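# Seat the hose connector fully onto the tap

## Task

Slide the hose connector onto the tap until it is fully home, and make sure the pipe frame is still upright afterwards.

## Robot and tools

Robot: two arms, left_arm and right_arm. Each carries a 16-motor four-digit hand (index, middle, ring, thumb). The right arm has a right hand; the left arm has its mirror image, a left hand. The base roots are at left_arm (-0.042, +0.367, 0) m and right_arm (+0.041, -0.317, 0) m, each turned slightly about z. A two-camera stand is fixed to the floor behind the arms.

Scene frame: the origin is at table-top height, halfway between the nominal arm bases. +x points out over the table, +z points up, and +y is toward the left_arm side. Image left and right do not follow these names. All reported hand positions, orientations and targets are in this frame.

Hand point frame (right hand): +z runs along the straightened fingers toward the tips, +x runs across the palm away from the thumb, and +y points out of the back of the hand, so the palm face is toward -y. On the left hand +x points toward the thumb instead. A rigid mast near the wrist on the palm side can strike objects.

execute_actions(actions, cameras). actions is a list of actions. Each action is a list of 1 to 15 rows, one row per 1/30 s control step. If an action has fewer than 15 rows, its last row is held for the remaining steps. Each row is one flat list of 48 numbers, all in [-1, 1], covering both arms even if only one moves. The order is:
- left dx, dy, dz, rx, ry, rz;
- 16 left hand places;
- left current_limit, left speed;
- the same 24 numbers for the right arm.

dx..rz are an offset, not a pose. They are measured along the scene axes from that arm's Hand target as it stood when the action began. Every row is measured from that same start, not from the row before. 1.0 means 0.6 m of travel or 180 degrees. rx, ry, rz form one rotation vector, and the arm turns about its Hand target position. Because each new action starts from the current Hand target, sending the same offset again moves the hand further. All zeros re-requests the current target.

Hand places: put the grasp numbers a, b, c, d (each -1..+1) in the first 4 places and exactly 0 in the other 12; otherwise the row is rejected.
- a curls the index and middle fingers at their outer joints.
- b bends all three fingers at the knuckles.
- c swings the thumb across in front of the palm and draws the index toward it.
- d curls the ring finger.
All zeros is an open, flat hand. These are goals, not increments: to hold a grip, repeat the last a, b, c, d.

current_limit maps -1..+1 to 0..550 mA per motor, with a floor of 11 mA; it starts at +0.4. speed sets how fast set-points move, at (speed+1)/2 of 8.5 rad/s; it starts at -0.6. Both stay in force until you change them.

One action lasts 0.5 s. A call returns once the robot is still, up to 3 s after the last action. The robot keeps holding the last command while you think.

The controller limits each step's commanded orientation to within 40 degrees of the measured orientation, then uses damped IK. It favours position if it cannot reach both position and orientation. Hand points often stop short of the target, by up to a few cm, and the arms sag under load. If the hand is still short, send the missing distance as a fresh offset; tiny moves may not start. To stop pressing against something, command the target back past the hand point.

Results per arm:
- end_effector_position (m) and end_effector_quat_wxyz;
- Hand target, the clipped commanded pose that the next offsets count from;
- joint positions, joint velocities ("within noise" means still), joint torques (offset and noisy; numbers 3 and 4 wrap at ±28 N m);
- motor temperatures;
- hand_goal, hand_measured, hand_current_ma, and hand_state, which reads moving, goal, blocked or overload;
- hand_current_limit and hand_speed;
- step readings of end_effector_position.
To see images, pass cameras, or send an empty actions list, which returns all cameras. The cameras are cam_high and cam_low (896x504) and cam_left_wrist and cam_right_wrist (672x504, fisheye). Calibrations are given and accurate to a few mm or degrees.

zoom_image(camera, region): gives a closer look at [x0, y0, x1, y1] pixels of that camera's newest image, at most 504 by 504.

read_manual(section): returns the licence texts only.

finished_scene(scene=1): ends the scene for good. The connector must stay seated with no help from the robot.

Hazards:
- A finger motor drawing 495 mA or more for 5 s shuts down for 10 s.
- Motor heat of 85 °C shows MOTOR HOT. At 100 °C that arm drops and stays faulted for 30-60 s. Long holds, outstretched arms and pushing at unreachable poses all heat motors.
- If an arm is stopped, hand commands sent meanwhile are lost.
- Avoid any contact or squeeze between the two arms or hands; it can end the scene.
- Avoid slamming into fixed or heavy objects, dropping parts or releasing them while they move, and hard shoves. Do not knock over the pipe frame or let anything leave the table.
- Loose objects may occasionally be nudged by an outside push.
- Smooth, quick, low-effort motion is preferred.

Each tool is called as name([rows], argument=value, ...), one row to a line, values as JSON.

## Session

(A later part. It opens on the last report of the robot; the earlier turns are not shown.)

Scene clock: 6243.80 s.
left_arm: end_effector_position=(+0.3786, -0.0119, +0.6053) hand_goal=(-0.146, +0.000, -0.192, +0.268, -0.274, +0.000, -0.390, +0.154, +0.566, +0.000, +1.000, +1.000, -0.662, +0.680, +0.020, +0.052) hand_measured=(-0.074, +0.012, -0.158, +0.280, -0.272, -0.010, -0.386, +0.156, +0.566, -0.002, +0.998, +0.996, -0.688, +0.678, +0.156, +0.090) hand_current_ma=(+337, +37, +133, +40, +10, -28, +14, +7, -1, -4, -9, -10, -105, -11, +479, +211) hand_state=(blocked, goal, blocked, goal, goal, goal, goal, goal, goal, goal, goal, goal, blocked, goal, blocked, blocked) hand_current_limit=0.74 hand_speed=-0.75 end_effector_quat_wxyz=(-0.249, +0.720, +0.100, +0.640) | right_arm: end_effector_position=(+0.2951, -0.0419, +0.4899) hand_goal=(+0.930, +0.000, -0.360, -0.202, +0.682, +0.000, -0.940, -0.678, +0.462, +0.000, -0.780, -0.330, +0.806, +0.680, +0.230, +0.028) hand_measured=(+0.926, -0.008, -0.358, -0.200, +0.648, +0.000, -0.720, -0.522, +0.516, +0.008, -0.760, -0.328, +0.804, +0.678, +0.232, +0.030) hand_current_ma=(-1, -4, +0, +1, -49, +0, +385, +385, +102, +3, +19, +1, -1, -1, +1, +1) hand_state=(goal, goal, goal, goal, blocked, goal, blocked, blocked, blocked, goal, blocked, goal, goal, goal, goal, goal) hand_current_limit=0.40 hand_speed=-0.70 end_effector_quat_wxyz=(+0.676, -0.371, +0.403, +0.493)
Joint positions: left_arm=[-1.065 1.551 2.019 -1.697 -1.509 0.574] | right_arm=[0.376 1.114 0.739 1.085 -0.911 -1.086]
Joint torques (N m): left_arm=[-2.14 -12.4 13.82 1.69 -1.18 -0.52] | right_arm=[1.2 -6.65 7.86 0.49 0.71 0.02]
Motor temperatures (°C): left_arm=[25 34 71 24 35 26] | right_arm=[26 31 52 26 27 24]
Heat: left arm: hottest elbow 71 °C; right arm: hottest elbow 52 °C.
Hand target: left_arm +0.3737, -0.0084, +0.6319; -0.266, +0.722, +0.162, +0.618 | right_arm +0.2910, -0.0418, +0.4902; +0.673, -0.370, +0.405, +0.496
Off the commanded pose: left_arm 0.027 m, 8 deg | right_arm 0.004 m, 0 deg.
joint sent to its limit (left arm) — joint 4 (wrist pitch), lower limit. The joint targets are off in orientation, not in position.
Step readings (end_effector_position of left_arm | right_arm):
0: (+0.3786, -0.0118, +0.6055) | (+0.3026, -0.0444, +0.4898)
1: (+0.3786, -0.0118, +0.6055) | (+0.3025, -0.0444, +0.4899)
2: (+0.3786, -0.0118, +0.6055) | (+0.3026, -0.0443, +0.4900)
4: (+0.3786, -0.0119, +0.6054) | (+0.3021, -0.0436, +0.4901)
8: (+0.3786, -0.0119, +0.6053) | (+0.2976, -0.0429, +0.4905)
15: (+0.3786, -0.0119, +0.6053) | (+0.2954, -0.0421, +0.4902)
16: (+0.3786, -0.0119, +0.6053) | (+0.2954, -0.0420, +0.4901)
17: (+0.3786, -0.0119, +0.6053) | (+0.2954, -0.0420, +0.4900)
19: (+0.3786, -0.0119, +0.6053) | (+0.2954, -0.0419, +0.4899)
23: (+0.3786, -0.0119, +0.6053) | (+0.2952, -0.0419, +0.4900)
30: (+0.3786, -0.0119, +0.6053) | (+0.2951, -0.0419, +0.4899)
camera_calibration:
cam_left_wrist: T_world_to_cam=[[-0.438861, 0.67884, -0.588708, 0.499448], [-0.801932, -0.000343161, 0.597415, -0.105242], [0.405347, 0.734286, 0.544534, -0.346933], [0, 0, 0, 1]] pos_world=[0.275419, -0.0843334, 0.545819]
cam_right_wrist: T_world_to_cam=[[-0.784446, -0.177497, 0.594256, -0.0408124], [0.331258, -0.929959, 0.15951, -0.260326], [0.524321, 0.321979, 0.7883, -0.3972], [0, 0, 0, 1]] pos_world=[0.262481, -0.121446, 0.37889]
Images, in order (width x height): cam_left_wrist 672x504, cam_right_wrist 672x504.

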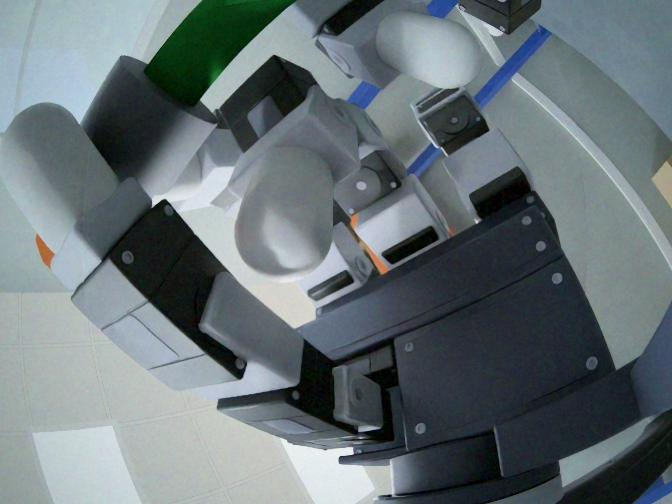

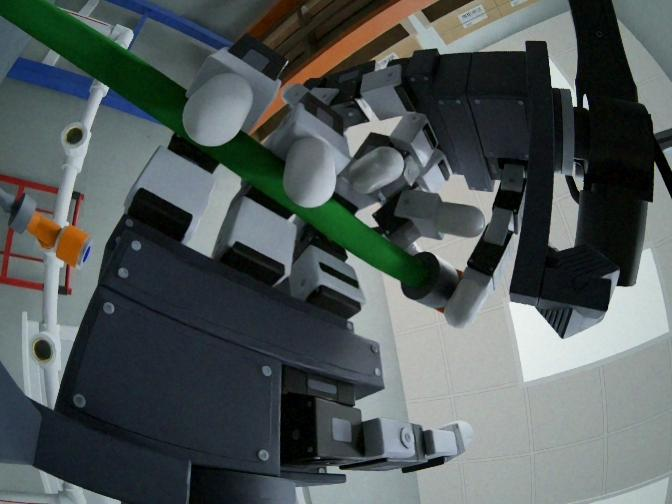

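execute_actions([
  [[0,0,0,0,0,0,0.55,0.45,0.84,-0.5,0,0,0,0,0,0,0,0,0,0,0,0,0.74,-0.75,0,0,0,0,0,0,1,0.05,0.2,1,0,0,0,0,0,0,0,0,0,0,0,0,0.5,-0.7]],
  [[0,0,0,0,0,0,0.55,0.45,0.84,-0.5,0,0,0,0,0,0,0,0,0,0,0,0,0.74,-0.75,0,0,0,0,0,0,1,0.1,0.45,1,0,0,0,0,0,0,0,0,0,0,0,0,0.5,-0.7]],
], cameras=["cam_left_wrist","cam_right_wrist"])

Scene clock: 6262.10 s.
left_arm: end_effector_position=(+0.3783, -0.0122, +0.6053) hand_goal=(-0.146, +0.000, -0.192, +0.268, -0.274, +0.000, -0.390, +0.154, +0.566, +0.000, +1.000, +1.000, -0.662, +0.680, +0.020, +0.052) hand_measured=(-0.068, -0.002, -0.158, +0.272, -0.272, -0.010, -0.386, +0.156, +0.566, -0.002, +0.998, +0.996, -0.686, +0.678, +0.156, +0.090) hand_current_ma=(+360, -5, +133, +11, +10, -28, +14, +7, -1, -4, -9, -10, -99, -11, +479, +211) hand_state=(blocked, goal, blocked, goal, goal, goal, goal, goal, goal, goal, goal, goal, blocked, goal, blocked, blocked) hand_current_limit=0.74 hand_speed=-0.75 end_effector_quat_wxyz=(-0.248, +0.720, +0.100, +0.640) | right_arm: end_effector_position=(+0.2959, -0.0418, +0.4901) hand_goal=(+0.658, +0.000, -0.638, -0.230, +0.526, +0.000, -1.000, -0.614, +0.362, +0.000, -1.000, -0.480, +0.046, +0.680, +0.118, -0.028) hand_measured=(+0.660, -0.006, -0.636, -0.232, +0.516, +0.004, -0.720, -0.532, +0.422, -0.002, -0.840, -0.436, +0.042, +0.678, +0.122, -0.026) hand_current_ma=(+0, -3, +0, -1, -8, +1, +412, +178, +117, +0, +413, +69, -2, -1, +2, +1) hand_state=(goal, goal, goal, goal, goal, goal, blocked, blocked, blocked, goal, blocked, blocked, goal, goal, goal, goal) hand_current_limit=0.50 hand_speed=-0.70 end_effector_quat_wxyz=(+0.676, -0.369, +0.405, +0.493)
Joint positions: left_arm=[-1.066 1.551 2.019 -1.697 -1.509 0.574] | right_arm=[0.376 1.114 0.739 1.083 -0.907 -1.086]
Joint torques (N m): left_arm=[-1.96 -12.4 13.81 1.68 -1.19 -0.53] | right_arm=[1.2 -6.12 7.84 0.42 0.63 0.11]
Motor temperatures (°C): left_arm=[25 34 71 24 35 26] | right_arm=[26 31 52 26 27 24]
Heat: left arm: hottest elbow 71 °C; right arm: hottest elbow 52 °C.
Hand target: left_arm +0.3737, -0.0084, +0.6320; -0.266, +0.722, +0.162, +0.618 | right_arm +0.2910, -0.0418, +0.4902; +0.673, -0.370, +0.405, +0.496
Off the commanded pose: left_arm 0.027 m, 8 deg | right_arm 0.005 m, 0 deg.
joint sent to its limit (left arm) — joint 4 (wrist pitch), lower limit. The joint targets are off in orientation, not in position.
Step readings (end_effector_position of left_arm | right_arm):
0: (+0.3786, -0.0119, +0.6053) | (+0.2951, -0.0419, +0.4899)
1: (+0.3786, -0.0119, +0.6053) | (+0.2951, -0.0419, +0.4899)
2: (+0.3786, -0.0119, +0.6053) | (+0.2953, -0.0419, +0.4900)
4: (+0.3786, -0.0119, +0.6053) | (+0.2954, -0.0419, +0.4900)
8: (+0.3786, -0.0119, +0.6053) | (+0.2955, -0.0418, +0.4899)
15: (+0.3786, -0.0119, +0.6053) | (+0.2955, -0.0418, +0.4899)
16: (+0.3786, -0.0119, +0.6053) | (+0.2955, -0.0418, +0.4899)
17: (+0.3786, -0.0119, +0.6053) | (+0.2957, -0.0419, +0.4901)
19: (+0.3786, -0.0119, +0.6053) | (+0.2958, -0.0419, +0.4901)
23: (+0.3783, -0.0122, +0.6053) | (+0.2959, -0.0418, +0.4901)
30: (+0.3783, -0.0122, +0.6053) | (+0.2959, -0.0418, +0.4901)
camera_calibration:
cam_left_wrist: T_world_to_cam=[[-0.438344, 0.679182, -0.588699, 0.499333], [-0.801917, 0.000285198, 0.597435, -0.105445], [0.405935, 0.73397, 0.544523, -0.346847], [0, 0, 0, 1]] pos_world=[0.275119, -0.0845327, 0.545819]
cam_right_wrist: T_world_to_cam=[[-0.782967, -0.176281, 0.596564, -0.0417704], [0.329626, -0.930872, 0.157555, -0.259109], [0.527551, 0.320003, 0.786949, -0.398184], [0, 0, 0, 1]] pos_world=[0.262766, -0.12114, 0.379093]
Images, in order (width x height): cam_left_wrist 672x504, cam_right_wrist 672x504.

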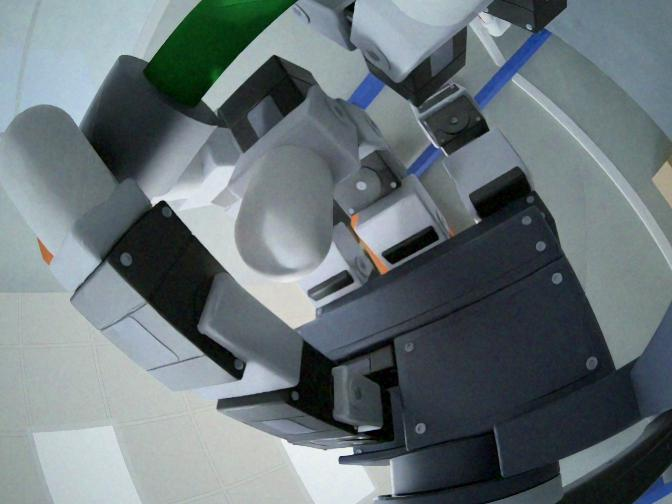

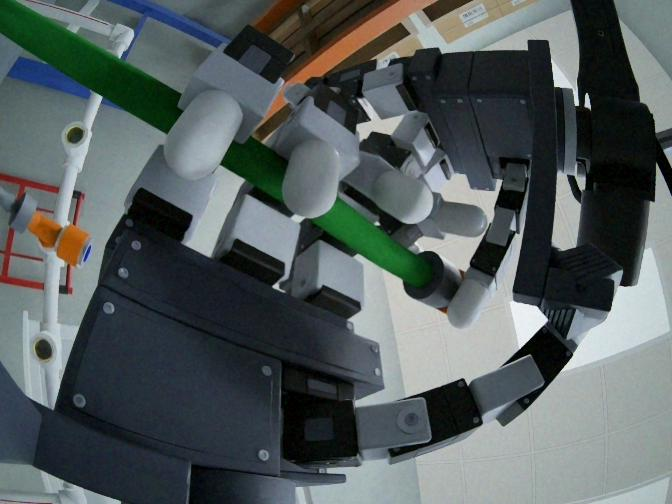

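execute_actions([
  [[0,0,0,0,0,0,0.55,0.25,0.84,-0.5,0,0,0,0,0,0,0,0,0,0,0,0,0.5,-0.8,0,0,0,0,0,0,1,0.1,0.45,1,0,0,0,0,0,0,0,0,0,0,0,0,0.5,-0.7]],
  [[0,0,0,0,0,0,0.45,0.0,0.7,-0.5,0,0,0,0,0,0,0,0,0,0,0,0,0.4,-0.7,0,0,0,0,0,0,1,0.1,0.45,1,0,0,0,0,0,0,0,0,0,0,0,0,0.5,-0.7]],
], cameras=["cam_left_wrist","cam_right_wrist"])

Scene clock: 6285.67 s.
left_arm: end_effector_position=(+0.3757, -0.0152, +0.6051) hand_goal=(+0.500, +0.000, -0.160, +0.272, +0.538, +0.000, -0.140, +0.258, +1.000, +0.000, +1.000, +1.000, -0.434, +0.680, +0.056, -0.002) hand_measured=(+0.494, -0.002, -0.162, +0.270, +0.532, -0.004, -0.144, +0.256, +0.992, -0.002, +0.998, +0.996, -0.596, +0.674, +0.080, +0.012) hand_current_ma=(-25, -7, -9, -8, -20, -13, -10, -9, -30, -4, -9, -10, -385, -26, +121, +77) hand_state=(goal, goal, goal, goal, goal, goal, goal, goal, goal, goal, goal, goal, blocked, goal, blocked, goal) hand_current_limit=0.40 hand_speed=-0.70 end_effector_quat_wxyz=(-0.247, +0.721, +0.097, +0.640) | right_arm: end_effector_position=(+0.2979, -0.0419, +0.4906) hand_goal=(+0.658, +0.000, -0.638, -0.230, +0.526, +0.000, -1.000, -0.614, +0.362, +0.000, -1.000, -0.480, +0.046, +0.680, +0.118, -0.028) hand_measured=(+0.668, -0.002, -0.636, -0.232, +0.504, +0.002, -0.724, -0.532, +0.412, -0.002, -0.842, -0.436, +0.042, +0.678, +0.122, -0.026) hand_current_ma=(+7, +0, +0, -1, -25, +1, +412, +178, +88, -1, +413, +69, -2, -1, +2, +1) hand_state=(goal, goal, goal, goal, blocked, goal, blocked, blocked, blocked, goal, blocked, blocked, goal, goal, goal, goal) hand_current_limit=0.50 hand_speed=-0.70 end_effector_quat_wxyz=(+0.673, -0.363, +0.411, +0.497)
Joint positions: left_arm=[-1.073 1.551 2.019 -1.697 -1.509 0.576] | right_arm=[0.376 1.114 0.738 1.075 -0.901 -1.077]
Joint torques (N m): left_arm=[-1.49 -12.34 13.68 1.58 -1.27 -0.45] | right_arm=[1.49 -6.48 7.88 0.7 0.36 0]
Motor temperatures (°C): left_arm=[25 34 71 24 35 26] | right_arm=[26 31 51 26 27 24]
Heat: left arm: hottest elbow 71 °C; right arm: hottest elbow 51 °C.
Hand target: left_arm +0.3739, -0.0082, +0.6319; -0.266, +0.722, +0.162, +0.618 | right_arm +0.2911, -0.0418, +0.4902; +0.673, -0.370, +0.405, +0.496
Off the commanded pose: left_arm 0.028 m, 8 deg | right_arm 0.007 m, 1 deg.
joint sent to its limit (left arm) — joint 4 (wrist pitch), lower limit. The joint targets are off in orientation, not in position.
Step readings (end_effector_position of left_arm | right_arm):
0: (+0.3783, -0.0122, +0.6053) | (+0.2959, -0.0418, +0.4901)
1: (+0.3783, -0.0122, +0.6053) | (+0.2959, -0.0418, +0.4901)
2: (+0.3783, -0.0123, +0.6052) | (+0.2959, -0.0418, +0.4901)
4: (+0.3783, -0.0123, +0.6052) | (+0.2959, -0.0418, +0.4901)
8: (+0.3783, -0.0123, +0.6052) | (+0.2959, -0.0418, +0.4901)
15: (+0.3773, -0.0134, +0.6052) | (+0.2966, -0.0416, +0.4898)
16: (+0.3769, -0.0139, +0.6052) | (+0.2967, -0.0416, +0.4896)
17: (+0.3766, -0.0142, +0.6052) | (+0.2970, -0.0416, +0.4895)
19: (+0.3757, -0.0151, +0.6052) | (+0.2978, -0.0417, +0.4902)
23: (+0.3757, -0.0152, +0.6051) | (+0.2979, -0.0418, +0.4905)
30: (+0.3757, -0.0152, +0.6051) | (+0.2979, -0.0419, +0.4906)
camera_calibration:
cam_left_wrist: T_world_to_cam=[[-0.434239, 0.68316, -0.587136, 0.497606], [-0.801157, 0.00507578, 0.598432, -0.108233], [0.411805, 0.730251, 0.545114, -0.346141], [0, 0, 0, 1]] pos_world=[0.271911, -0.0866252, 0.545619]
cam_right_wrist: T_world_to_cam=[[-0.771948, -0.177057, 0.610529, -0.0506965], [0.331447, -0.931651, 0.148894, -0.256291], [0.542437, 0.317297, 0.777872, -0.399684], [0, 0, 0, 1]] pos_world=[0.262615, -0.120932, 0.380014]
Images, in order (width x height): cam_left_wrist 672x504, cam_right_wrist 672x504.

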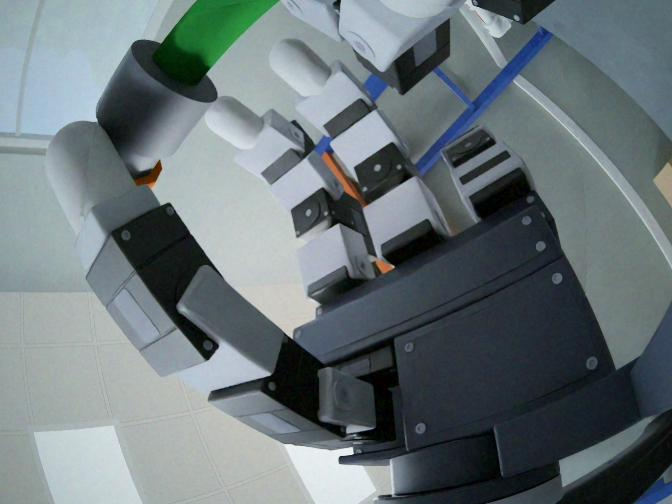

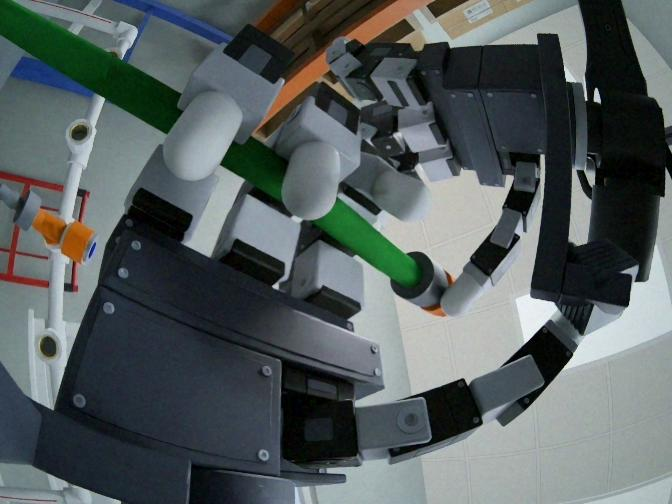

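execute_actions([
  [[-0.0455,0.0862,0.0225,0,0,0,0.3,0.0,0.6,-0.5,0,0,0,0,0,0,0,0,0,0,0,0,0.4,-0.7,0,0,0,0,0,0,1,0.1,0.45,1,0,0,0,0,0,0,0,0,0,0,0,0,0.5,-0.7]],
  [[-0.04,0.1,0,0,0,0,0.2,0.0,0.6,0,0,0,0,0,0,0,0,0,0,0,0,0,0.4,-0.6,0,0,0,0,0,0,1,0.1,0.45,1,0,0,0,0,0,0,0,0,0,0,0,0,0.5,-0.7]],
], cameras=["cam_high","cam_left_wrist","cam_right_wrist"])

Scene clock: 6298.30 s.
left_arm: end_effector_position=(+0.3229, +0.0983, +0.6419) hand_goal=(+0.560, +0.000, +0.070, +0.510, +0.700, +0.000, +0.260, +0.590, +0.920, +0.000, +0.580, +0.680, -0.290, +0.680, +0.080, +0.050) hand_measured=(+0.556, -0.002, +0.066, +0.508, +0.696, -0.004, +0.256, +0.588, +0.920, -0.002, +0.582, +0.682, -0.306, +0.676, +0.082, +0.048) hand_current_ma=(-18, -7, -10, -8, -16, -13, -12, -9, +0, -4, +7, +10, -65, -15, +5, -9) hand_state=(goal, goal, goal, goal, goal, goal, goal, goal, goal, goal, goal, goal, goal, goal, goal, goal) hand_current_limit=0.40 hand_speed=-0.60 end_effector_quat_wxyz=(-0.234, +0.717, +0.125, +0.645) | right_arm: end_effector_position=(+0.2972, -0.0418, +0.4900) hand_goal=(+0.658, +0.000, -0.638, -0.230, +0.526, +0.000, -1.000, -0.614, +0.362, +0.000, -1.000, -0.480, +0.046, +0.680, +0.118, -0.028) hand_measured=(+0.660, -0.002, -0.636, -0.232, +0.494, +0.006, -0.734, -0.532, +0.410, -0.004, -0.844, -0.436, +0.042, +0.678, +0.122, -0.026) hand_current_ma=(+0, +0, +0, -1, -44, +3, +413, +178, +84, -1, +413, +69, -2, -1, +2, +1) hand_state=(goal, goal, goal, goal, blocked, goal, blocked, blocked, blocked, goal, blocked, blocked, goal, goal, goal, goal) hand_current_limit=0.50 hand_speed=-0.70 end_effector_quat_wxyz=(+0.672, -0.365, +0.410, +0.497)
Joint positions: left_arm=[-1.046 1.262 1.813 -1.697 -1.506 0.601] | right_arm=[0.376 1.114 0.738 1.075 -0.906 -1.078]
Joint torques (N m): left_arm=[-1.14 -7.77 9.54 1.68 -1.12 -0.27] | right_arm=[1.55 -6.42 7.86 0.64 0.56 0.04]
Motor temperatures (°C): left_arm=[25 34 71 24 35 26] | right_arm=[26 31 51 26 27 24]
Heat: left arm: hottest elbow 71 °C; right arm: hottest elbow 51 °C.
Hand target: left_arm +0.3224, +0.1034, +0.6455; -0.266, +0.722, +0.162, +0.618 | right_arm +0.2911, -0.0417, +0.4901; +0.673, -0.370, +0.405, +0.496
Off the commanded pose: left_arm 0.006 m, 6 deg | right_arm 0.006 m, 1 deg.
joint sent to its limit (left arm) — joint 4 (wrist pitch), lower limit. The joint targets are off in orientation, not in position.
Step readings (end_effector_position of left_arm | right_arm):
0: (+0.3757, -0.0152, +0.6051) | (+0.2979, -0.0419, +0.4906)
1: (+0.3757, -0.0152, +0.6051) | (+0.2979, -0.0419, +0.4906)
2: (+0.3754, -0.0145, +0.6057) | (+0.2979, -0.0419, +0.4906)
4: (+0.3732, -0.0109, +0.6052) | (+0.2977, -0.0419, +0.4905)
8: (+0.3637, +0.0053, +0.6105) | (+0.2974, -0.0419, +0.4902)
15: (+0.3461, +0.0362, +0.6429) | (+0.2972, -0.0418, +0.4900)
16: (+0.3444, +0.0392, +0.6457) | (+0.2972, -0.0418, +0.4900)
17: (+0.3430, +0.0428, +0.6465) | (+0.2972, -0.0418, +0.4900)
19: (+0.3393, +0.0523, +0.6406) | (+0.2972, -0.0418, +0.4900)
23: (+0.3334, +0.0749, +0.6340) | (+0.2972, -0.0418, +0.4900)
30: (+0.3231, +0.0979, +0.6453) | (+0.2972, -0.0418, +0.4900)
camera_calibration:
cam_left_wrist: T_world_to_cam=[[-0.432808, 0.641284, -0.633586, 0.45221], [-0.817871, 0.0162787, 0.575171, -0.153989], [0.379162, 0.767131, 0.517443, -0.402673], [0, 0, 0, 1]] pos_world=[0.222455, 0.0214144, 0.583444]
cam_right_wrist: T_world_to_cam=[[-0.7724, -0.177812, 0.609738, -0.0504227], [0.334402, -0.930027, 0.152397, -0.258431], [0.539975, 0.32161, 0.777814, -0.397899], [0, 0, 0, 1]] pos_world=[0.262329, -0.121345, 0.37962]
Images, in order (width x height): cam_high 896x504, cam_left_wrist 672x504, cam_right_wrist 672x504.

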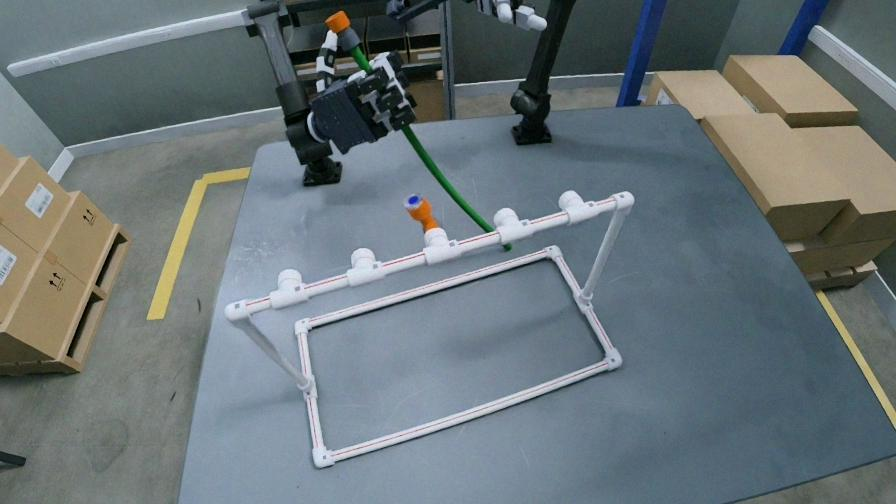

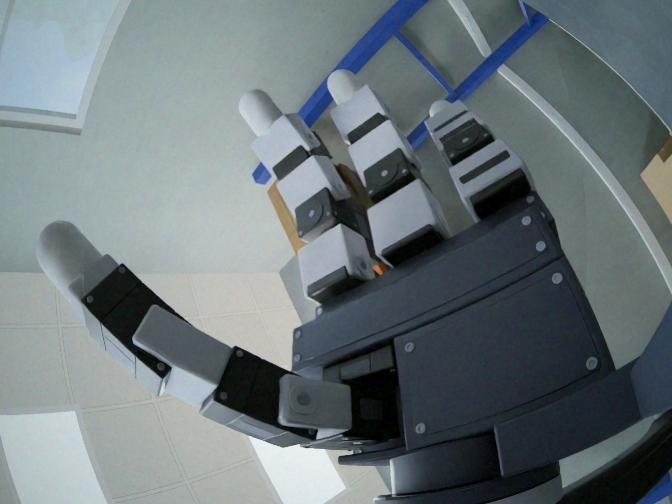

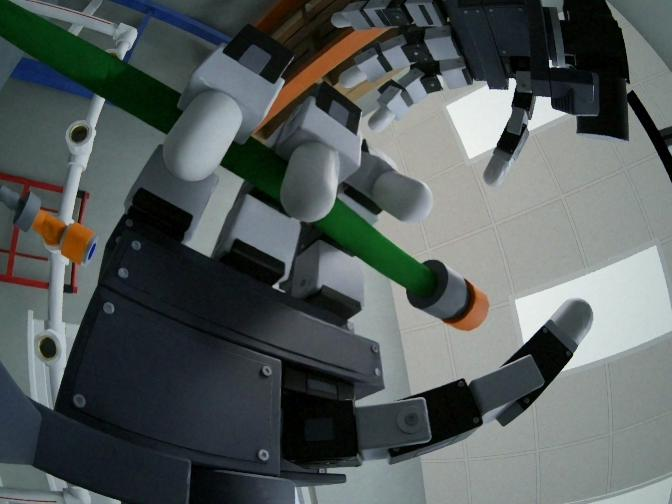

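execute_actions([
  [[-0.03,0.075,-0.067,0,0,0,0,0,0,0,0,0,0,0,0,0,0,0,0,0,0,0,0.4,-0.6,0.0363,0.0307,-0.08,-0.0147,0.0459,0.0156,1,0.1,0.45,1,0,0,0,0,0,0,0,0,0,0,0,0,0.6,-0.7]],
  [[-0.03,0.075,-0.067,0,0,0,0,0,0,0,0,0,0,0,0,0,0,0,0,0,0,0,0.4,-0.6,0.0363,0.0307,-0.08,-0.0147,0.0459,0.0156,1,0.1,0.45,1,0,0,0,0,0,0,0,0,0,0,0,0,0.6,-0.7]],
], cameras=["cam_high","cam_low","cam_right_wrist"])

Scene clock: 6456.97 s.
left_arm: end_effector_position=(+0.2876, +0.1876, +0.5588) hand_goal=(+0.750, +0.000, +0.580, +0.700, +0.750, +0.000, +0.580, +0.700, +0.750, +0.000, +0.580, +0.700, +0.710, +0.680, +0.230, +0.170) hand_measured=(+0.742, -0.002, +0.576, +0.698, +0.744, -0.004, +0.576, +0.698, +0.750, -0.002, +0.582, +0.696, +0.704, +0.678, +0.228, +0.168) hand_current_ma=(-26, -7, -13, -9, -21, -13, -14, -9, -3, -6, +5, -10, -21, -8, -9, -9) hand_state=(goal, goal, goal, goal, goal, goal, goal, goal, goal, goal, goal, goal, goal, goal, goal, goal) hand_current_limit=0.40 hand_speed=-0.60 end_effector_quat_wxyz=(-0.257, +0.724, +0.134, +0.625) | right_arm: end_effector_position=(+0.3404, -0.0076, +0.3915) hand_goal=(+0.658, +0.000, -0.638, -0.230, +0.526, +0.000, -1.000, -0.614, +0.362, +0.000, -1.000, -0.480, +0.046, +0.680, +0.118, -0.028) hand_measured=(+0.660, -0.002, -0.636, -0.232, +0.492, +0.006, -0.738, -0.532, +0.410, +0.002, -0.848, -0.434, +0.042, +0.678, +0.120, -0.026) hand_current_ma=(+0, +0, +0, -1, -49, +3, +440, +178, +84, +1, +440, +69, -2, -1, +1, +1) hand_state=(goal, goal, goal, goal, blocked, goal, blocked, blocked, blocked, goal, blocked, blocked, goal, goal, goal, goal) hand_current_limit=0.60 hand_speed=-0.70 end_effector_quat_wxyz=(+0.570, -0.341, +0.508, +0.549)
Joint positions: left_arm=[-0.996 0.992 1.41 -1.697 -1.481 0.499] | right_arm=[0.423 1.339 0.681 1.092 -0.931 -1.04]
Joint torques (N m): left_arm=[-1.03 -4.6 9.78 1.48 -1.18 -0.37] | right_arm=[2.02 -7.88 7.61 1.76 0.25 0.32]
Motor temperatures (°C): left_arm=[25 32 55 24 35 25] | right_arm=[26 31 48 26 27 24]
Heat: left arm: hottest elbow 55 °C; right arm: hottest elbow 48 °C.
Hand target: left_arm +0.2865, +0.1933, +0.5650; -0.266, +0.722, +0.162, +0.618 | right_arm +0.3347, -0.0050, +0.3942; +0.565, -0.344, +0.502, +0.557
Off the commanded pose: left_arm 0.008 m, 3 deg | right_arm 0.007 m, 1 deg.
joint sent to its limit (left arm) — joint 4 (wrist pitch), lower limit. The joint targets are off in orientation, not in position.
Step readings (end_effector_position of left_arm | right_arm):
0: (+0.3229, +0.0983, +0.6419) | (+0.2972, -0.0418, +0.4900)
1: (+0.3231, +0.0983, +0.6412) | (+0.2972, -0.0418, +0.4899)
2: (+0.3229, +0.0993, +0.6381) | (+0.2971, -0.0418, +0.4887)
4: (+0.3205, +0.1062, +0.6220) | (+0.2973, -0.0407, +0.4842)
8: (+0.3148, +0.1232, +0.5952) | (+0.3034, -0.0354, +0.4686)
15: (+0.3065, +0.1403, +0.5989) | (+0.3155, -0.0268, +0.4447)
16: (+0.3058, +0.1413, +0.5992) | (+0.3156, -0.0258, +0.4431)
17: (+0.3050, +0.1438, +0.5974) | (+0.3160, -0.0248, +0.4411)
19: (+0.3013, +0.1531, +0.5834) | (+0.3182, -0.0220, +0.4351)
23: (+0.2943, +0.1735, +0.5580) | (+0.3298, -0.0136, +0.4112)
30: (+0.2877, +0.1874, +0.5603) | (+0.3408, -0.0073, +0.3907)
camera_calibration:
cam_right_wrist: T_world_to_cam=[[-0.559909, -0.161285, 0.812705, -0.102582], [0.447162, -0.884581, 0.132521, -0.256288], [0.69753, 0.43761, 0.567406, -0.325974], [0, 0, 0, 1]] pos_world=[0.284542, -0.100603, 0.302292]
Images, in order (width x height): cam_high 896x504, cam_low 896x504, cam_right_wrist 672x504.

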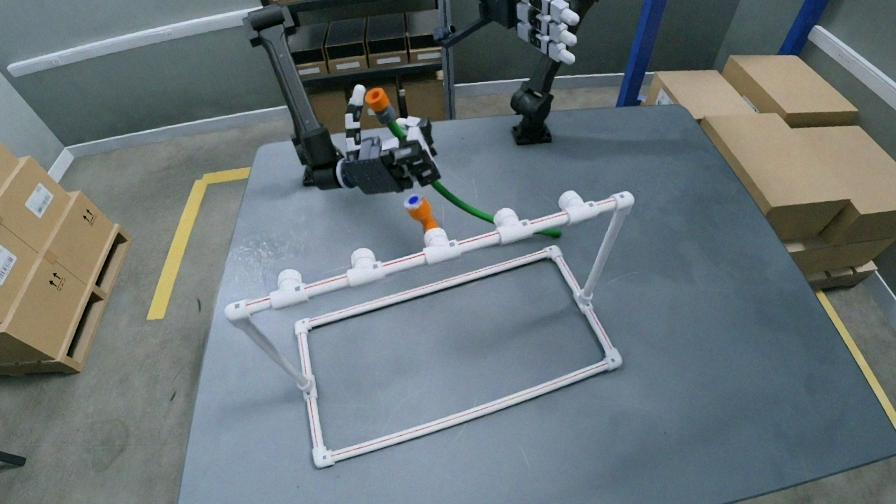

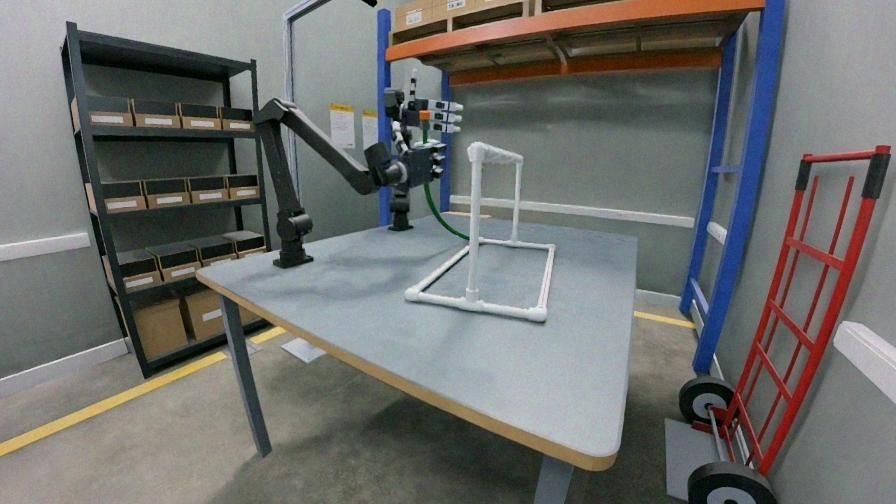

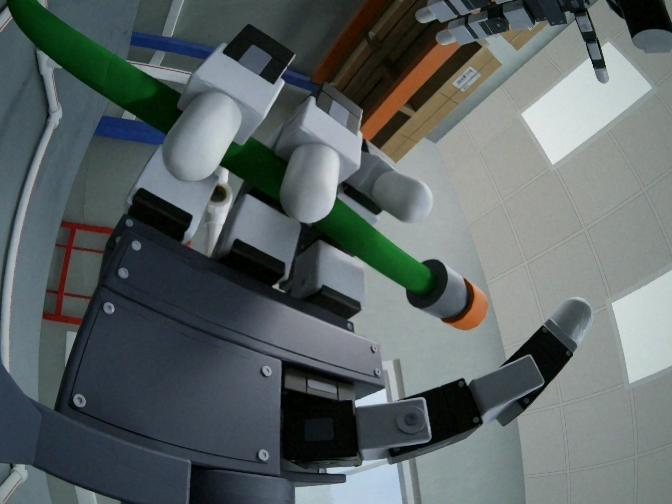

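execute_actions([
  [[-0.03,0.075,-0.067,0,0,0,0,0,0,0,0,0,0,0,0,0,0,0,0,0,0,0,0.4,-0.6,0.0363,0.0307,-0.08,-0.0147,0.0459,0.0156,1,0.1,0.45,1,0,0,0,0,0,0,0,0,0,0,0,0,0.6,-0.7]],
  [[0,0,0,0,0,0,0,0,0,0,0,0,0,0,0,0,0,0,0,0,0,0,0.4,-0.6,0.0363,0.0307,-0.08,-0.0147,0.0459,0.0156,1,0.1,0.45,1,0,0,0,0,0,0,0,0,0,0,0,0,0.6,-0.7]],
], cameras=["cam_high","cam_low","cam_right_wrist"])

Scene clock: 6467.87 s.
left_arm: end_effector_position=(+0.2688, +0.2338, +0.5204) hand_goal=(+0.750, +0.000, +0.580, +0.700, +0.750, +0.000, +0.580, +0.700, +0.750, +0.000, +0.580, +0.700, +0.710, +0.680, +0.230, +0.170) hand_measured=(+0.744, -0.002, +0.576, +0.698, +0.744, -0.004, +0.576, +0.698, +0.748, -0.002, +0.582, +0.696, +0.704, +0.678, +0.228, +0.168) hand_current_ma=(-25, -7, -13, -9, -19, -13, -14, -9, -5, -6, +5, -10, -20, -8, -8, -8) hand_state=(goal, goal, goal, goal, goal, goal, goal, goal, goal, goal, goal, goal, goal, goal, goal, goal) hand_current_limit=0.40 hand_speed=-0.60 end_effector_quat_wxyz=(-0.265, +0.725, +0.151, +0.618) | right_arm: end_effector_position=(+0.3777, +0.0255, +0.2826) hand_goal=(+0.658, +0.000, -0.638, -0.230, +0.526, +0.000, -1.000, -0.614, +0.362, +0.000, -1.000, -0.480, +0.046, +0.680, +0.118, -0.028) hand_measured=(+0.660, -0.002, -0.636, -0.232, +0.492, +0.008, -0.740, -0.532, +0.410, +0.016, -0.848, -0.434, +0.042, +0.678, +0.120, -0.026) hand_current_ma=(+1, +0, +0, -1, -49, +4, +440, +178, +85, +12, +440, +69, -2, -1, +0, +0) hand_state=(goal, goal, goal, goal, blocked, goal, blocked, blocked, blocked, goal, blocked, blocked, goal, goal, goal, goal) hand_current_limit=0.60 hand_speed=-0.70 end_effector_quat_wxyz=(+0.433, -0.297, +0.605, +0.599)
Joint positions: left_arm=[-0.959 0.859 1.239 -1.693 -1.472 0.459] | right_arm=[0.464 1.627 0.681 1.11 -0.972 -0.946]
Joint torques (N m): left_arm=[-0.91 -2.43 9.91 1.28 -1.24 -0.42] | right_arm=[1.73 -10.99 8.53 1.88 -0.13 0.15]
Motor temperatures (°C): left_arm=[25 31 55 24 35 25] | right_arm=[26 31 48 26 26 24]
Heat: left arm: hottest elbow 55 °C; right arm: hottest elbow 48 °C.
Hand target: left_arm +0.2686, +0.2384, +0.5247; -0.266, +0.722, +0.162, +0.618 | right_arm +0.3782, +0.0318, +0.2981; +0.443, -0.311, +0.585, +0.604
Off the commanded pose: left_arm 0.006 m, 1 deg | right_arm 0.017 m, 3 deg.
joint sent to its limit (left arm) — joint 4 (wrist pitch), lower limit. The joint targets still meet the commanded pose.
Step readings (end_effector_position of left_arm | right_arm):
0: (+0.2876, +0.1876, +0.5589) | (+0.3404, -0.0077, +0.3916)
1: (+0.2877, +0.1878, +0.5581) | (+0.3403, -0.0077, +0.3916)
2: (+0.2873, +0.1895, +0.5558) | (+0.3403, -0.0074, +0.3906)
4: (+0.2842, +0.1977, +0.5414) | (+0.3415, -0.0052, +0.3849)
8: (+0.2759, +0.2200, +0.5161) | (+0.3519, +0.0043, +0.3598)
15: (+0.2686, +0.2339, +0.5214) | (+0.3615, +0.0104, +0.3390)
16: (+0.2686, +0.2339, +0.5215) | (+0.3613, +0.0102, +0.3393)
17: (+0.2686, +0.2339, +0.5216) | (+0.3611, +0.0104, +0.3386)
19: (+0.2687, +0.2338, +0.5210) | (+0.3619, +0.0119, +0.3324)
23: (+0.2688, +0.2338, +0.5205) | (+0.3706, +0.0200, +0.3036)
30: (+0.2688, +0.2338, +0.5204) | (+0.3774, +0.0253, +0.2815)
camera_calibration:
cam_right_wrist: T_world_to_cam=[[-0.245494, -0.112217, 0.962881, -0.150236], [0.561038, -0.82647, 0.0467219, -0.249465], [0.790549, 0.551683, 0.265852, -0.257581], [0, 0, 0, 1]] pos_world=[0.306708, -0.080931, 0.224794]
Images, in order (width x height): cam_high 896x504, cam_low 896x504, cam_right_wrist 672x504.

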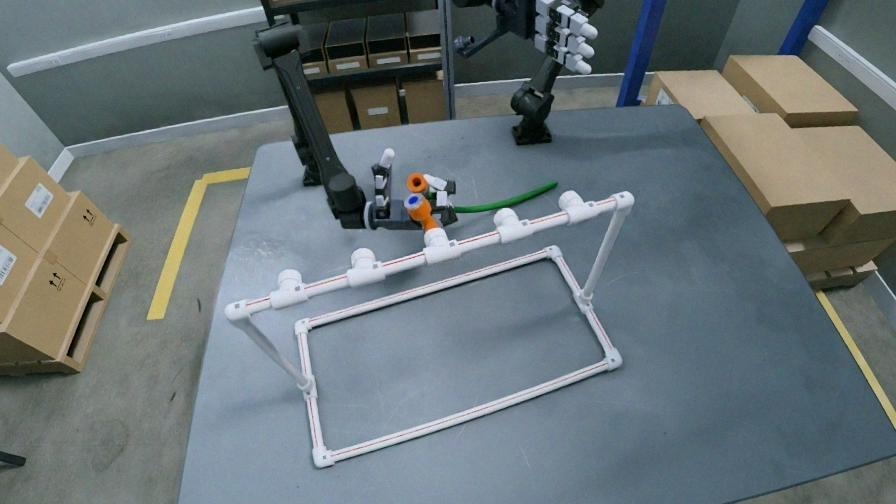

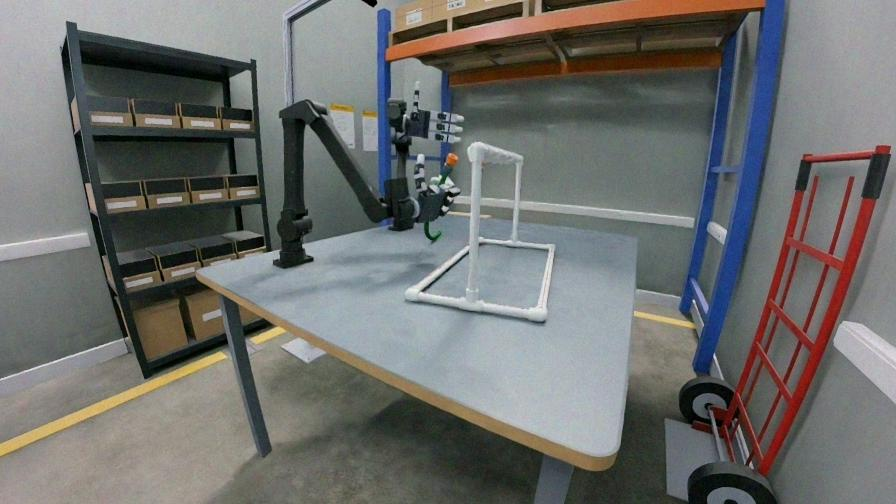

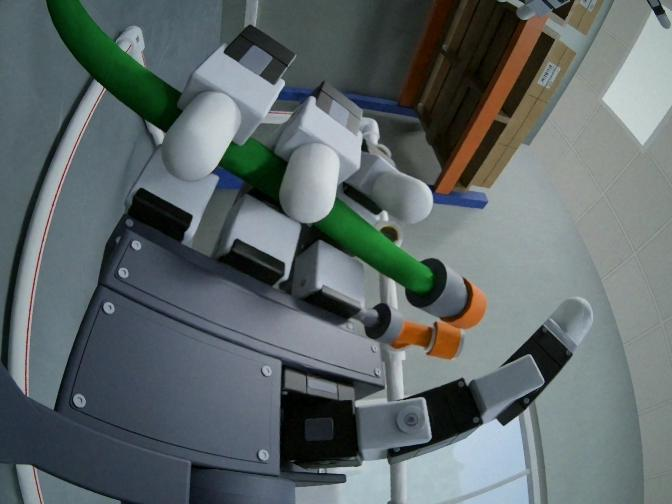

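zoom_image(camera="cam_right_wrist", region=[320, 220, 540, 400])

zoom_image(camera="cam_low", region=[380, 100, 540, 260])

Scaled by 2.291 from the camera's 672x504 image, which has a finer 960x720 frame.

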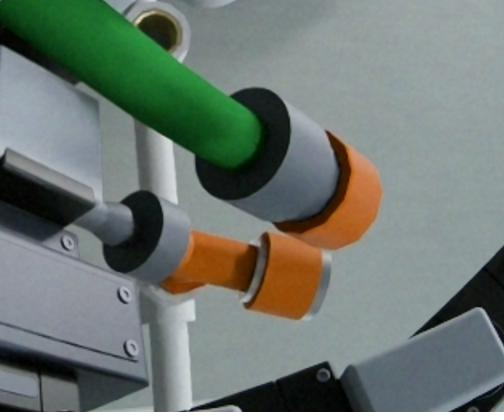

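Scaled by 3.150 from the camera's 896x504 image, which has a finer 1280x720 frame.

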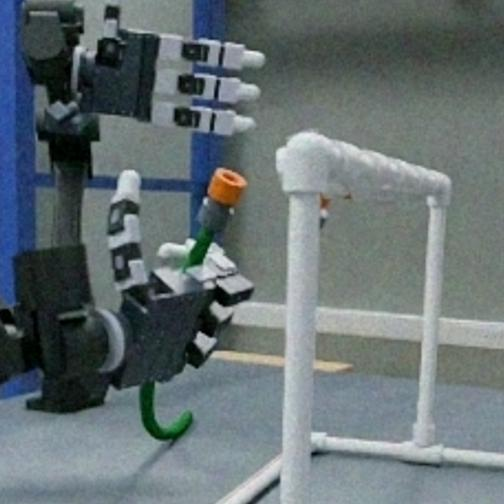

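execute_actions([
  [[0,0,0,0,0,0,0,0,0,0,0,0,0,0,0,0,0,0,0,0,0,0,0.4,-0.6,-0.0315,0.0112,-0.0625,0,0,0,1,0.1,0.45,1,0,0,0,0,0,0,0,0,0,0,0,0,0.6,-0.7]],
  [[0,0,0,0,0,0,0,0,0,0,0,0,0,0,0,0,0,0,0,0,0,0,0.4,-0.6,0.0765,0.0235,-0.0345,0,0,0,1,0.1,0.45,1,0,0,0,0,0,0,0,0,0,0,0,0,0.6,-0.7]],
], cameras=["cam_high","cam_low","cam_right_wrist"])

Scene clock: 6539.70 s.
left_arm: end_effector_position=(+0.2688, +0.2338, +0.5204) hand_goal=(+0.750, +0.000, +0.580, +0.700, +0.750, +0.000, +0.580, +0.700, +0.750, +0.000, +0.580, +0.700, +0.710, +0.680, +0.230, +0.170) hand_measured=(+0.744, -0.002, +0.576, +0.698, +0.744, -0.004, +0.576, +0.698, +0.748, -0.002, +0.582, +0.696, +0.704, +0.678, +0.228, +0.168) hand_current_ma=(-25, -7, -13, -9, -19, -13, -14, -9, -5, -6, +5, -10, -20, -8, -8, -8) hand_state=(goal, goal, goal, goal, goal, goal, goal, goal, goal, goal, goal, goal, goal, goal, goal, goal) hand_current_limit=0.40 hand_speed=-0.60 end_effector_quat_wxyz=(-0.265, +0.725, +0.151, +0.618) | right_arm: end_effector_position=(+0.4021, +0.0488, +0.2309) hand_goal=(+0.658, +0.000, -0.638, -0.230, +0.526, +0.000, -1.000, -0.614, +0.362, +0.000, -1.000, -0.480, +0.046, +0.680, +0.118, -0.028) hand_measured=(+0.660, -0.002, -0.636, -0.232, +0.492, +0.010, -0.742, -0.532, +0.410, +0.022, -0.848, -0.434, +0.042, +0.678, +0.120, -0.026) hand_current_ma=(+1, +0, +0, -1, -50, +5, +440, +178, +85, +19, +440, +69, -2, -1, +0, +0) hand_state=(goal, goal, goal, goal, blocked, goal, blocked, blocked, blocked, blocked, blocked, blocked, goal, goal, goal, goal) hand_current_limit=0.60 hand_speed=-0.70 end_effector_quat_wxyz=(+0.428, -0.296, +0.604, +0.604)
Joint positions: left_arm=[-0.959 0.859 1.239 -1.693 -1.472 0.459] | right_arm=[0.49 1.835 0.759 1.242 -0.955 -0.937]
Joint torques (N m): left_arm=[-0.91 -2.49 9.89 1.26 -1.23 -0.42] | right_arm=[1.14 -12.34 7.66 2.1 -0.13 -0.09]
Motor temperatures (°C): left_arm=[25 31 58 24 36 25] | right_arm=[26 32 50 26 26 24]
Heat: left arm: hottest elbow 58 °C; right arm: hottest elbow 50 °C.
Hand target: left_arm +0.2686, +0.2384, +0.5247; -0.266, +0.722, +0.162, +0.618 | right_arm +0.4053, +0.0527, +0.2399; +0.443, -0.311, +0.585, +0.604
Off the commanded pose: left_arm 0.006 m, 1 deg | right_arm 0.010 m, 3 deg.
joint sent to its limit (left arm) — joint 4 (wrist pitch), lower limit. The joint targets still meet the commanded pose.
Step readings (end_effector_position of left_arm | right_arm):
0: (+0.2688, +0.2338, +0.5204) | (+0.3777, +0.0255, +0.2826)
1: (+0.2688, +0.2338, +0.5204) | (+0.3777, +0.0255, +0.2827)
2: (+0.2688, +0.2338, +0.5204) | (+0.3774, +0.0259, +0.2832)
4: (+0.2688, +0.2338, +0.5204) | (+0.3758, +0.0274, +0.2839)
8: (+0.2688, +0.2338, +0.5204) | (+0.3694, +0.0330, +0.2773)
15: (+0.2688, +0.2338, +0.5204) | (+0.3659, +0.0363, +0.2649)
16: (+0.2688, +0.2338, +0.5204) | (+0.3659, +0.0363, +0.2648)
17: (+0.2688, +0.2338, +0.5204) | (+0.3662, +0.0365, +0.2637)
19: (+0.2688, +0.2338, +0.5204) | (+0.3698, +0.0385, +0.2592)
23: (+0.2688, +0.2338, +0.5204) | (+0.3901, +0.0467, +0.2397)
30: (+0.2688, +0.2338, +0.5204) | (+0.4008, +0.0483, +0.2290)
camera_calibration:
cam_right_wrist: T_world_to_cam=[[-0.23667, -0.118934, 0.964283, -0.0954489], [0.569155, -0.821334, 0.038388, -0.243018], [0.787433, 0.557912, 0.262077, -0.274065], [0, 0, 0, 1]] pos_world=[0.331533, -0.0580469, 0.173195]
Images, in order (width x height): cam_high 896x504, cam_low 896x504, cam_right_wrist 672x504.

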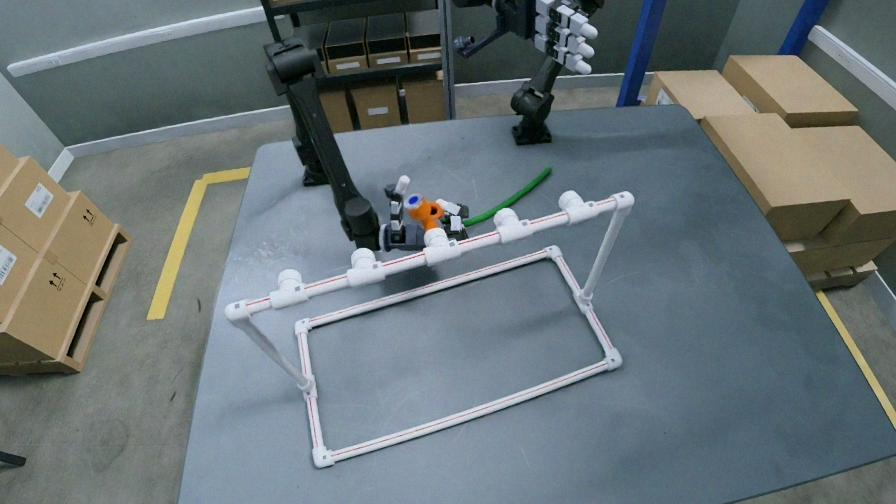

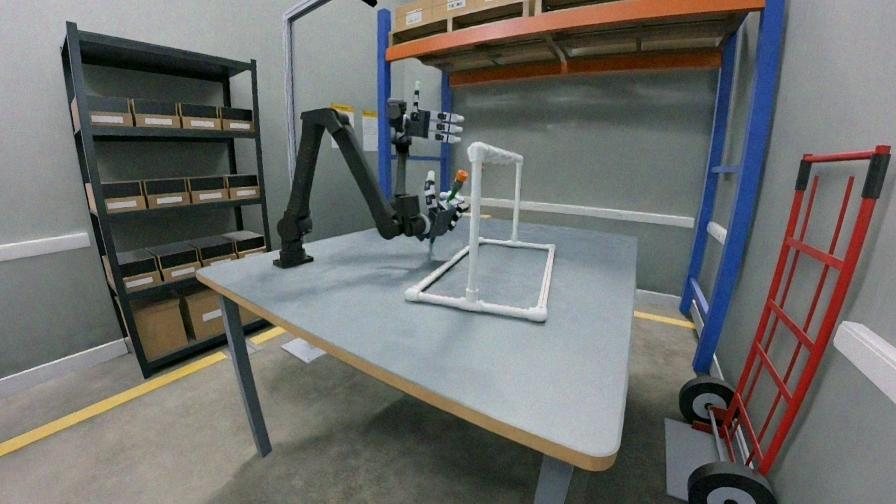

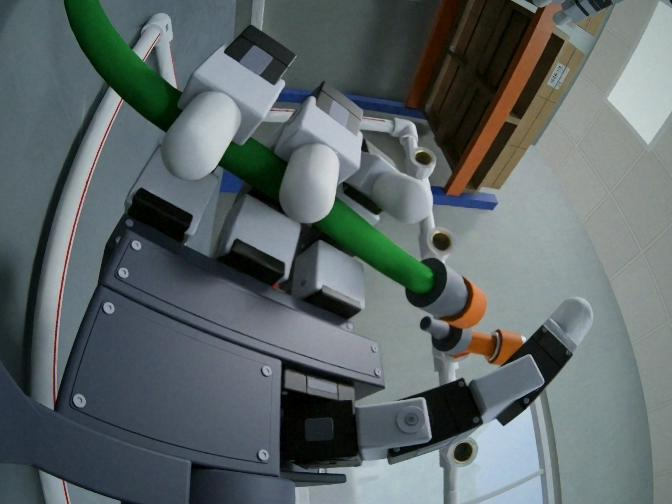

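zoom_image(camera="cam_right_wrist", region=[390, 240, 570, 390])

zoom_image(camera="cam_high", region=[370, 150, 490, 260])

zoom_image(camera="cam_low", region=[400, 120, 540, 240])

Scaled by 2.800 from the camera's 672x504 image, which has a finer 960x720 frame.

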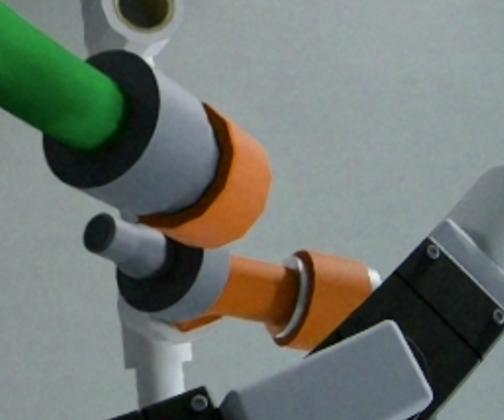

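Scaled by 4.200 from the camera's 896x504 image, which has a finer 1280x720 frame.

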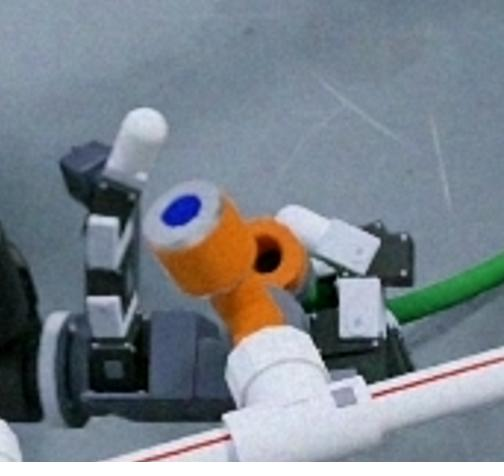

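Scaled by 3.600 from the camera's 896x504 image, which has a finer 1280x720 frame.

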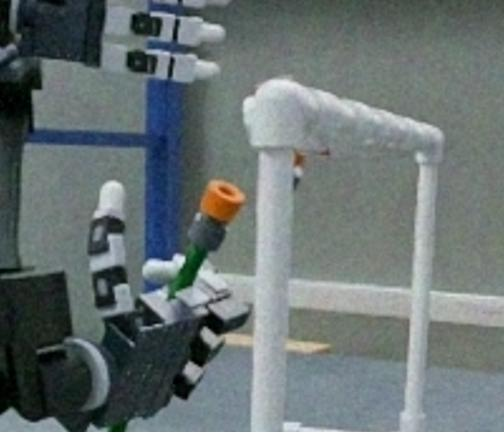

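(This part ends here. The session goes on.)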